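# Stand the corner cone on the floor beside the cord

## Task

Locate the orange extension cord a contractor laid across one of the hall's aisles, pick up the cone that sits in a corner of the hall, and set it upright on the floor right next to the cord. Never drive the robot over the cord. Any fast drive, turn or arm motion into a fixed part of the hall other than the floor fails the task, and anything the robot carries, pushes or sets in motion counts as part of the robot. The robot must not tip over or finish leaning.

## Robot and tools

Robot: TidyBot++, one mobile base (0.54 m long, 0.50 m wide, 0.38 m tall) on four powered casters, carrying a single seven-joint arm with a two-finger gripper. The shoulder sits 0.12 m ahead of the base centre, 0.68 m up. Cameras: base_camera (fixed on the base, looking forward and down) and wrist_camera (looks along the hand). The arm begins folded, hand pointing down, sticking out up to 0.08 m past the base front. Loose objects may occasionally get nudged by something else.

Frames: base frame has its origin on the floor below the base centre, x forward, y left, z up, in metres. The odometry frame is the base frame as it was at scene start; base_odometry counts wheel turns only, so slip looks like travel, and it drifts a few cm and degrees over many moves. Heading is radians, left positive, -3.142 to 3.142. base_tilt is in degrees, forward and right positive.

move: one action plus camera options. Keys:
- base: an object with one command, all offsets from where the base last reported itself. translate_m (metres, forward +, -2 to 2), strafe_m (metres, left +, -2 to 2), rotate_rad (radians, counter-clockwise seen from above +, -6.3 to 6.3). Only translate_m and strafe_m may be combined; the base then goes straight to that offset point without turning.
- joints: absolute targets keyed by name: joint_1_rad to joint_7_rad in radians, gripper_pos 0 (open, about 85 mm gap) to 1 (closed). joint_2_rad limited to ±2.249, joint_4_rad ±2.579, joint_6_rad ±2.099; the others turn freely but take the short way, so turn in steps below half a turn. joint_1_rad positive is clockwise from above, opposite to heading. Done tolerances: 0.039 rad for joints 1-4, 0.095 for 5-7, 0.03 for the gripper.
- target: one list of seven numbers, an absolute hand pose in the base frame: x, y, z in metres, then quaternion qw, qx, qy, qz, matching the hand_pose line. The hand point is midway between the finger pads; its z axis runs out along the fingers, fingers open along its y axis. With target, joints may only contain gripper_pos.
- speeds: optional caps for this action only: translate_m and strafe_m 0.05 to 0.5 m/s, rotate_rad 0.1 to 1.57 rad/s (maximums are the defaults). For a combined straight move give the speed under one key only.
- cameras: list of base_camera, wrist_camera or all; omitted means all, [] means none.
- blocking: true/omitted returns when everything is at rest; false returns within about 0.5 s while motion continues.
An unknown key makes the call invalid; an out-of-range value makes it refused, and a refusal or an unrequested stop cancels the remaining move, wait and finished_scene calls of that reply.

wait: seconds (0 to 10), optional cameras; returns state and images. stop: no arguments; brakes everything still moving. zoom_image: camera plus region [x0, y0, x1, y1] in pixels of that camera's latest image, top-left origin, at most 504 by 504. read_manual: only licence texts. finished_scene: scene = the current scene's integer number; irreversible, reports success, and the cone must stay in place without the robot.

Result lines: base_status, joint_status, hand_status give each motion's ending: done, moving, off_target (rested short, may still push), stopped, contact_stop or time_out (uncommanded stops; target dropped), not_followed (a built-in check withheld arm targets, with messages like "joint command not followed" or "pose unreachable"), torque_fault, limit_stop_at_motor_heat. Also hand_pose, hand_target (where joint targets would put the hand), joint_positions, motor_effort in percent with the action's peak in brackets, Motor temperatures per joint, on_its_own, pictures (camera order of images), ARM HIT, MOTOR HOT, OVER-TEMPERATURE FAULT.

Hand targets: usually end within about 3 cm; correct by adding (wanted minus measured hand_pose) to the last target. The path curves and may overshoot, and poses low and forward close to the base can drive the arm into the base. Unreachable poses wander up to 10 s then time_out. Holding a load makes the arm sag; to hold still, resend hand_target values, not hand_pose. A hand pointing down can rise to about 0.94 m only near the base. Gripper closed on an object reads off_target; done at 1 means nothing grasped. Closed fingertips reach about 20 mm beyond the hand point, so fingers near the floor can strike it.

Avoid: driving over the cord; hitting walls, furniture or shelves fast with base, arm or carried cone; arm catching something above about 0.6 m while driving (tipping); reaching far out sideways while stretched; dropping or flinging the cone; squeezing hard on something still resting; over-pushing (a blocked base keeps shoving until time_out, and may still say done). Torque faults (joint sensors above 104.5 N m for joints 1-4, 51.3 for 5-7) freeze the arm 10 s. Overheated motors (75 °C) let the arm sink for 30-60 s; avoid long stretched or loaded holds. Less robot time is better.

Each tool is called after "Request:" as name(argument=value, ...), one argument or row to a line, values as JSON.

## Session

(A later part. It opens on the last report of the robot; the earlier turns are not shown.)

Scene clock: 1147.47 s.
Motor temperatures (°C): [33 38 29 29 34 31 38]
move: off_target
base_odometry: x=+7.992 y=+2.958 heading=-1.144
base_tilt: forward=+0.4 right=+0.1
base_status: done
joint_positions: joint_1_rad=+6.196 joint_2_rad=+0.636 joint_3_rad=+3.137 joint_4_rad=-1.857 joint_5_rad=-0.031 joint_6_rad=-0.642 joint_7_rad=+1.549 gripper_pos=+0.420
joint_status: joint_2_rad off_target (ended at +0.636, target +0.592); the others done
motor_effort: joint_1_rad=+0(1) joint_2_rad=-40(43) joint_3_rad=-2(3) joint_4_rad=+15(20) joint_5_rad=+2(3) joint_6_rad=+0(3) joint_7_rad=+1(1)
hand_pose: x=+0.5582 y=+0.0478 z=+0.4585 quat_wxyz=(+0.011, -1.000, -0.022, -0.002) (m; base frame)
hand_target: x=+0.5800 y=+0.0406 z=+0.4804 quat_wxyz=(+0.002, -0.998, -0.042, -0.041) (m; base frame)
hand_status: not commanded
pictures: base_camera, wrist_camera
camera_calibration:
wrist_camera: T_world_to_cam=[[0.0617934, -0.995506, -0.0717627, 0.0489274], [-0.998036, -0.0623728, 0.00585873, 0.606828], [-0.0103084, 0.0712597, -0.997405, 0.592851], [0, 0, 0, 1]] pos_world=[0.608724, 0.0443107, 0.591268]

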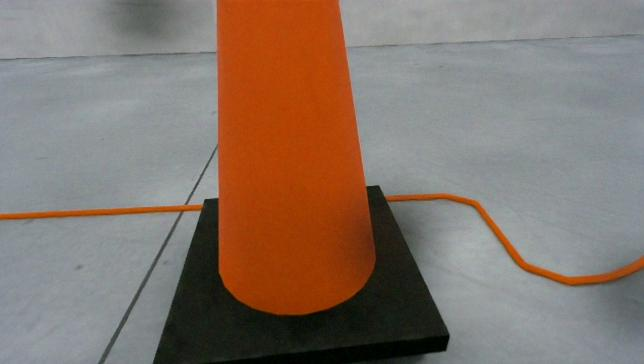

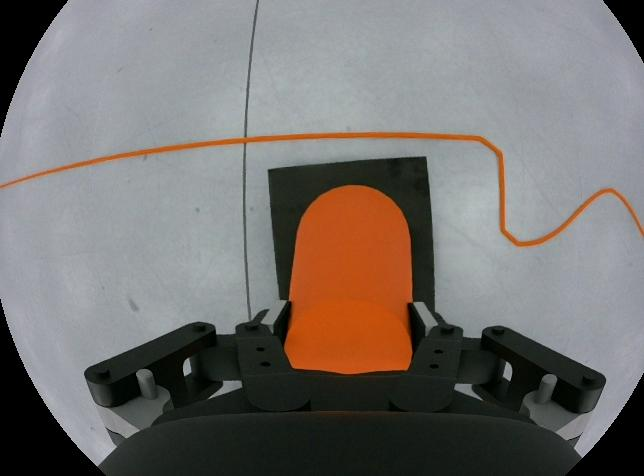

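Request:
move(
  joints={"joint_2_rad": 0.642, "joint_4_rad": -1.866, "joint_6_rad": -0.552},
  cameras=["base_camera", "wrist_camera"],
)

Scene clock: 1160.10 s.
Motor temperatures (°C): [33 38 29 29 34 31 38]
move: done
base_odometry: x=+7.992 y=+2.958 heading=-1.144
base_tilt: forward=+0.4 right=+0.1
base_status: not commanded
joint_positions: joint_1_rad=+6.196 joint_2_rad=+0.681 joint_3_rad=+3.137 joint_4_rad=-1.870 joint_5_rad=-0.031 joint_6_rad=-0.582 joint_7_rad=+1.549 gripper_pos=+0.420
joint_status: all done
motor_effort: joint_1_rad=+0(0) joint_2_rad=-41(43) joint_3_rad=-2(3) joint_4_rad=+15(17) joint_5_rad=+1(3) joint_6_rad=+2(2) joint_7_rad=+1(1)
hand_pose: x=+0.5593 y=+0.0475 z=+0.4366 quat_wxyz=(+0.010, -1.000, -0.021, -0.004) (m; base frame)
hand_target: x=+0.5806 y=+0.0407 z=+0.4552 quat_wxyz=(+0.002, -0.998, -0.042, -0.041) (m; base frame)
hand_status: not commanded
pictures: base_camera, wrist_camera
camera_calibration:
wrist_camera: T_world_to_cam=[[0.0607848, -0.995661, -0.0704594, 0.0469507], [-0.998123, -0.0611608, 0.00318979, 0.609196], [-0.00748531, 0.0701332, -0.99751, 0.569555], [0, 0, 0, 1]] pos_world=[0.609462, 0.0440612, 0.569502]

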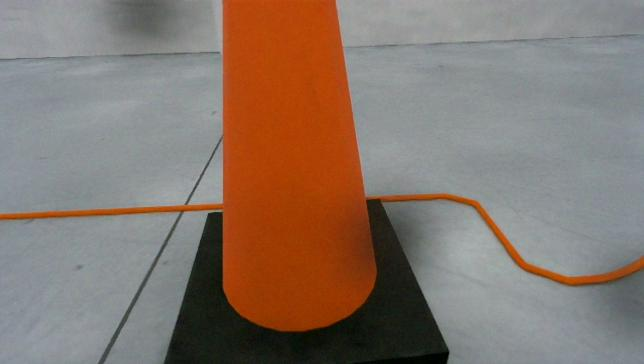

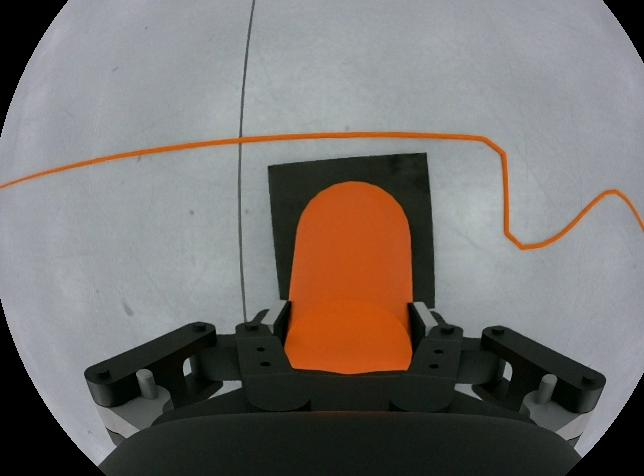

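Request:
move(
  joints={"joint_2_rad": 0.672, "joint_4_rad": -1.874, "joint_6_rad": -0.514},
  cameras=["base_camera", "wrist_camera"],
)

Scene clock: 1169.73 s.
Motor temperatures (°C): [33 38 29 29 34 31 38]
move: done
base_odometry: x=+7.992 y=+2.958 heading=-1.144
base_tilt: forward=+0.4 right=+0.1
base_status: not commanded
joint_positions: joint_1_rad=+6.195 joint_2_rad=+0.690 joint_3_rad=+3.136 joint_4_rad=-1.873 joint_5_rad=-0.031 joint_6_rad=-0.552 joint_7_rad=+1.549 gripper_pos=+0.420
joint_status: all done
motor_effort: joint_1_rad=+2(2) joint_2_rad=-34(42) joint_3_rad=+0(3) joint_4_rad=+13(16) joint_5_rad=+3(4) joint_6_rad=+3(6) joint_7_rad=+0(1)
hand_pose: x=+0.5642 y=+0.0483 z=+0.4319 quat_wxyz=(+0.011, -1.000, -0.022, -0.012) (m; base frame)
hand_target: x=+0.5809 y=+0.0407 z=+0.4406 quat_wxyz=(+0.002, -0.998, -0.042, -0.041) (m; base frame)
hand_status: not commanded
pictures: base_camera, wrist_camera
camera_calibration:
wrist_camera: T_world_to_cam=[[0.0624224, -0.995529, -0.0708901, 0.046421], [-0.998006, -0.0615986, -0.0137515, 0.621482], [0.00932327, 0.0716072, -0.997389, 0.555224], [0, 0, 0, 1]] pos_world=[0.612168, 0.0447378, 0.565612]

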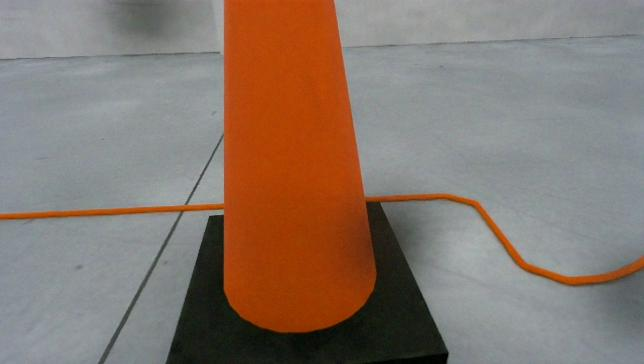

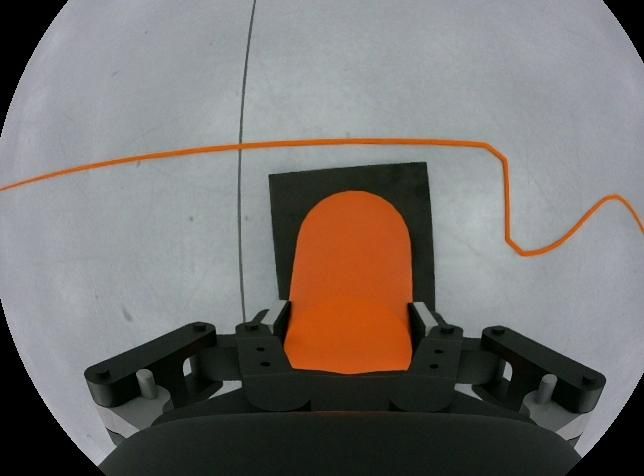

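Request:
move(
  joints={"joint_2_rad": 0.695, "joint_4_rad": -1.880, "joint_6_rad": -0.595},
  cameras=["base_camera"],
)

Scene clock: 1191.07 s.
Motor temperatures (°C): [33 38 29 29 34 31 38]
move: done
base_odometry: x=+7.992 y=+2.958 heading=-1.144
base_tilt: forward=+0.4 right=+0.1
base_status: not commanded
joint_positions: joint_1_rad=+6.195 joint_2_rad=+0.691 joint_3_rad=+3.136 joint_4_rad=-1.868 joint_5_rad=-0.031 joint_6_rad=-0.572 joint_7_rad=+1.549 gripper_pos=+0.420
joint_status: all done
motor_effort: joint_1_rad=+1(3) joint_2_rad=-31(35) joint_3_rad=-1(2) joint_4_rad=+8(13) joint_5_rad=+2(4) joint_6_rad=-1(2) joint_7_rad=+1(1)
hand_pose: x=+0.5609 y=+0.0482 z=+0.4325 quat_wxyz=(+0.010, -1.000, -0.022, -0.005) (m; base frame)
hand_target: x=+0.5467 y=+0.0378 z=+0.4286 quat_wxyz=(+0.000, -0.999, -0.042, +0.014) (m; base frame)
hand_status: not commanded
pictures: base_camera

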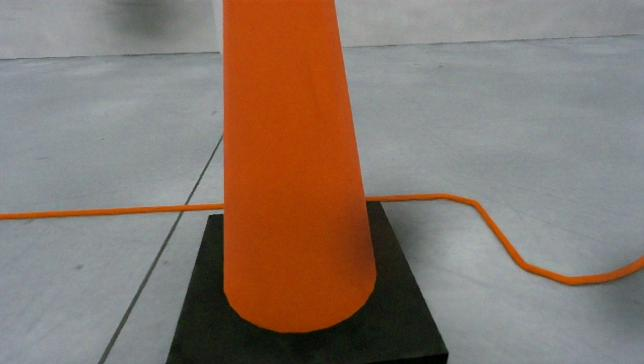

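Request:
move(
  joints={"gripper_pos": 0.0},
  cameras=["base_camera", "wrist_camera"],
)

Scene clock: 1206.57 s.
Motor temperatures (°C): [33 38 29 29 34 31 38]
move: done
base_odometry: x=+7.992 y=+2.958 heading=-1.144
base_tilt: forward=+0.3 right=+0.1
base_status: not commanded
joint_positions: joint_1_rad=+6.195 joint_2_rad=+0.696 joint_3_rad=+3.136 joint_4_rad=-1.872 joint_5_rad=-0.031 joint_6_rad=-0.576 joint_7_rad=+1.549 gripper_pos=+0.000
joint_status: all done
motor_effort: joint_1_rad=+0(1) joint_2_rad=-32(38) joint_3_rad=-2(2) joint_4_rad=+11(14) joint_5_rad=+2(3) joint_6_rad=+1(2) joint_7_rad=+0(1)
hand_pose: x=+0.5564 y=+0.0478 z=+0.4297 quat_wxyz=(+0.010, -1.000, -0.022, +0.001) (m; base frame)
hand_target: x=+0.5467 y=+0.0378 z=+0.4286 quat_wxyz=(+0.000, -0.999, -0.042, +0.014) (m; base frame)
hand_status: not commanded
pictures: base_camera, wrist_camera
camera_calibration:
wrist_camera: T_world_to_cam=[[0.0609096, -0.995639, -0.0706648, 0.0469504], [-0.997983, -0.0620154, 0.0135596, 0.601912], [-0.0178828, 0.0696964, -0.997408, 0.568396], [0, 0, 0, 1]] pos_world=[0.608003, 0.0444584, 0.562079]

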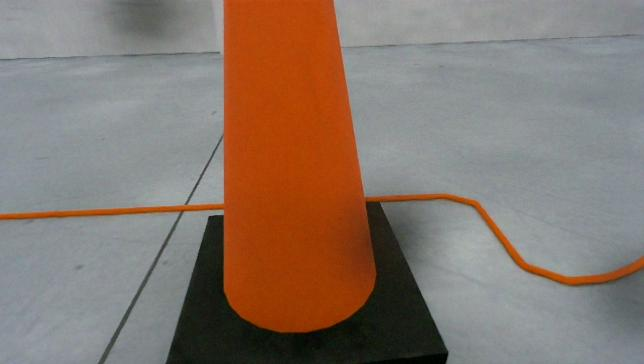

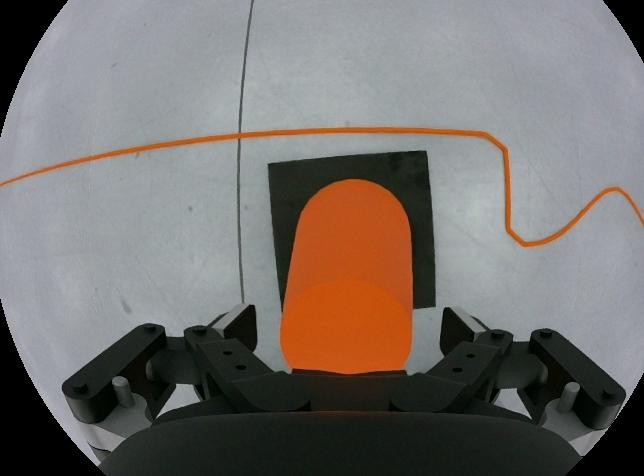

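Request:
move(
  joints={"joint_2_rad": 0.55, "joint_4_rad": -1.81, "joint_6_rad": -0.78},
  cameras=["wrist_camera"],
)

Request:
move(
  joints={"joint_2_rad": 0.37, "joint_4_rad": -1.64, "joint_6_rad": -1.13},
  cameras=["base_camera", "wrist_camera"],
)

Scene clock: 1216.13 s.
Motor temperatures (°C): [33 38 29 29 34 31 38]
move: done
base_odometry: x=+7.992 y=+2.958 heading=-1.144
base_tilt: forward=+0.3 right=+0.1
base_status: not commanded
joint_positions: joint_1_rad=+6.195 joint_2_rad=+0.556 joint_3_rad=+3.136 joint_4_rad=-1.824 joint_5_rad=-0.031 joint_6_rad=-0.740 joint_7_rad=+1.549 gripper_pos=+0.000
joint_status: all done
motor_effort: joint_1_rad=+0(0) joint_2_rad=-31(35) joint_3_rad=-2(2) joint_4_rad=+14(14) joint_5_rad=+1(3) joint_6_rad=+1(2) joint_7_rad=+0(1)
hand_pose: x=+0.5621 y=+0.0494 z=+0.5005 quat_wxyz=(+0.013, -1.000, -0.023, -0.010) (m; base frame)
hand_target: x=+0.5591 y=+0.0388 z=+0.5061 quat_wxyz=(+0.000, -0.999, -0.042, -0.001) (m; base frame)
hand_status: not commanded
pictures: wrist_camera
camera_calibration:
wrist_camera: T_world_to_cam=[[0.0660914, -0.995008, -0.0747763, 0.0523591], [-0.997803, -0.0655535, -0.00962776, 0.618433], [0.00467784, 0.0752483, -0.997154, 0.625904], [0, 0, 0, 1]] pos_world=[0.610685, 0.04554, 0.633992]

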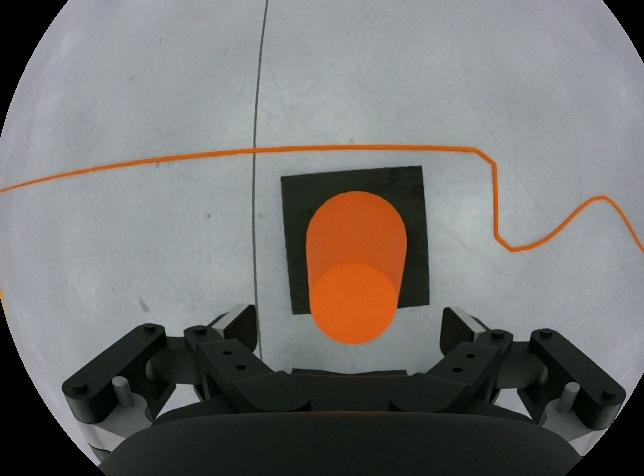

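Scene clock: 1217.63 s.
Motor temperatures (°C): [33 38 29 29 34 31 38]
move: done
base_odometry: x=+7.992 y=+2.958 heading=-1.144
base_tilt: forward=+0.3 right=+0.1
base_status: not commanded
joint_positions: joint_1_rad=+6.195 joint_2_rad=+0.372 joint_3_rad=+3.136 joint_4_rad=-1.653 joint_5_rad=-0.031 joint_6_rad=-1.089 joint_7_rad=+1.549 gripper_pos=+0.000
joint_status: all done
motor_effort: joint_1_rad=+0(0) joint_2_rad=-28(34) joint_3_rad=-2(2) joint_4_rad=+17(18) joint_5_rad=+3(3) joint_6_rad=+2(2) joint_7_rad=+0(1)
hand_pose: x=+0.5602 y=+0.0511 z=+0.6249 quat_wxyz=(+0.016, -0.999, -0.028, -0.013) (m; base frame)
hand_target: x=+0.5545 y=+0.0383 z=+0.6291 quat_wxyz=(+0.000, -0.999, -0.042, -0.001) (m; base frame)
hand_status: not commanded
pictures: base_camera, wrist_camera
camera_calibration:
wrist_camera: T_world_to_cam=[[0.075706, -0.993875, -0.0805043, 0.0616282], [-0.997084, -0.0746789, -0.015698, 0.621642], [0.00958987, 0.081458, -0.996631, 0.746476], [0, 0, 0, 1]] pos_world=[0.608005, 0.0468678, 0.758681]

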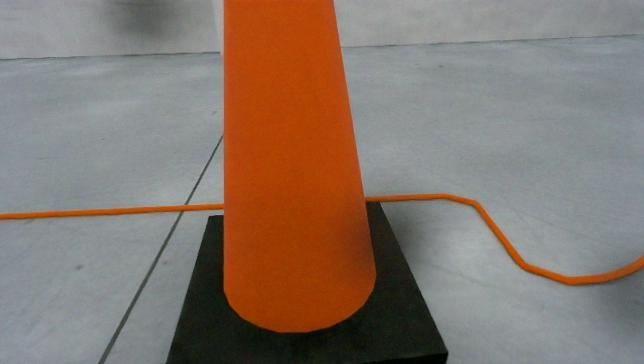

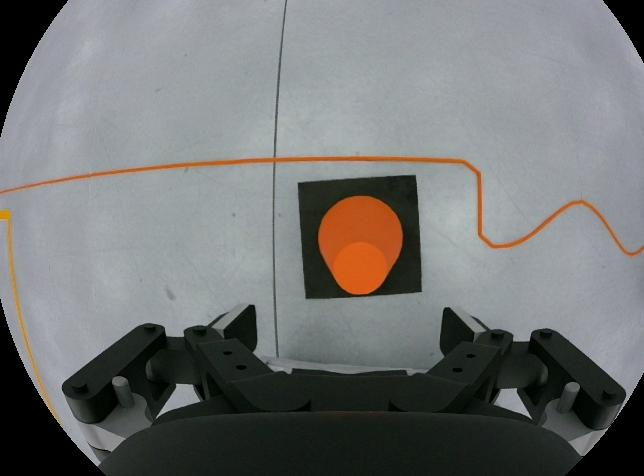

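Request:
move(
  base={"translate_m": -0.6},
  cameras=["base_camera"],
)

Scene clock: 1226.67 s.
Motor temperatures (°C): [33 38 29 29 34 31 38]
move: done
base_odometry: x=+7.743 y=+3.504 heading=-1.144
base_tilt: forward=+0.4 right=+0.1
base_status: done
joint_positions: joint_1_rad=+6.197 joint_2_rad=+0.371 joint_3_rad=+3.137 joint_4_rad=-1.652 joint_5_rad=-0.031 joint_6_rad=-1.099 joint_7_rad=+1.549 gripper_pos=+0.000
joint_status: not commanded
motor_effort: joint_1_rad=+0(4) joint_2_rad=-28(31) joint_3_rad=-1(4) joint_4_rad=+17(18) joint_5_rad=+2(2) joint_6_rad=+1(3) joint_7_rad=+0(1)
hand_pose: x=+0.5577 y=+0.0502 z=+0.6257 quat_wxyz=(+0.015, -0.999, -0.027, -0.009) (m; base frame)
hand_target: x=+0.5545 y=+0.0383 z=+0.6291 quat_wxyz=(+0.000, -0.999, -0.042, -0.001) (m; base frame)
hand_status: not commanded
pictures: base_camera

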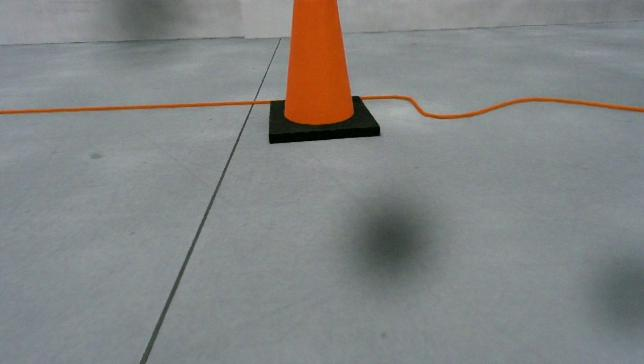

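Request:
finished_scene(
  scene=1,
)

The scene is finished: the task was done.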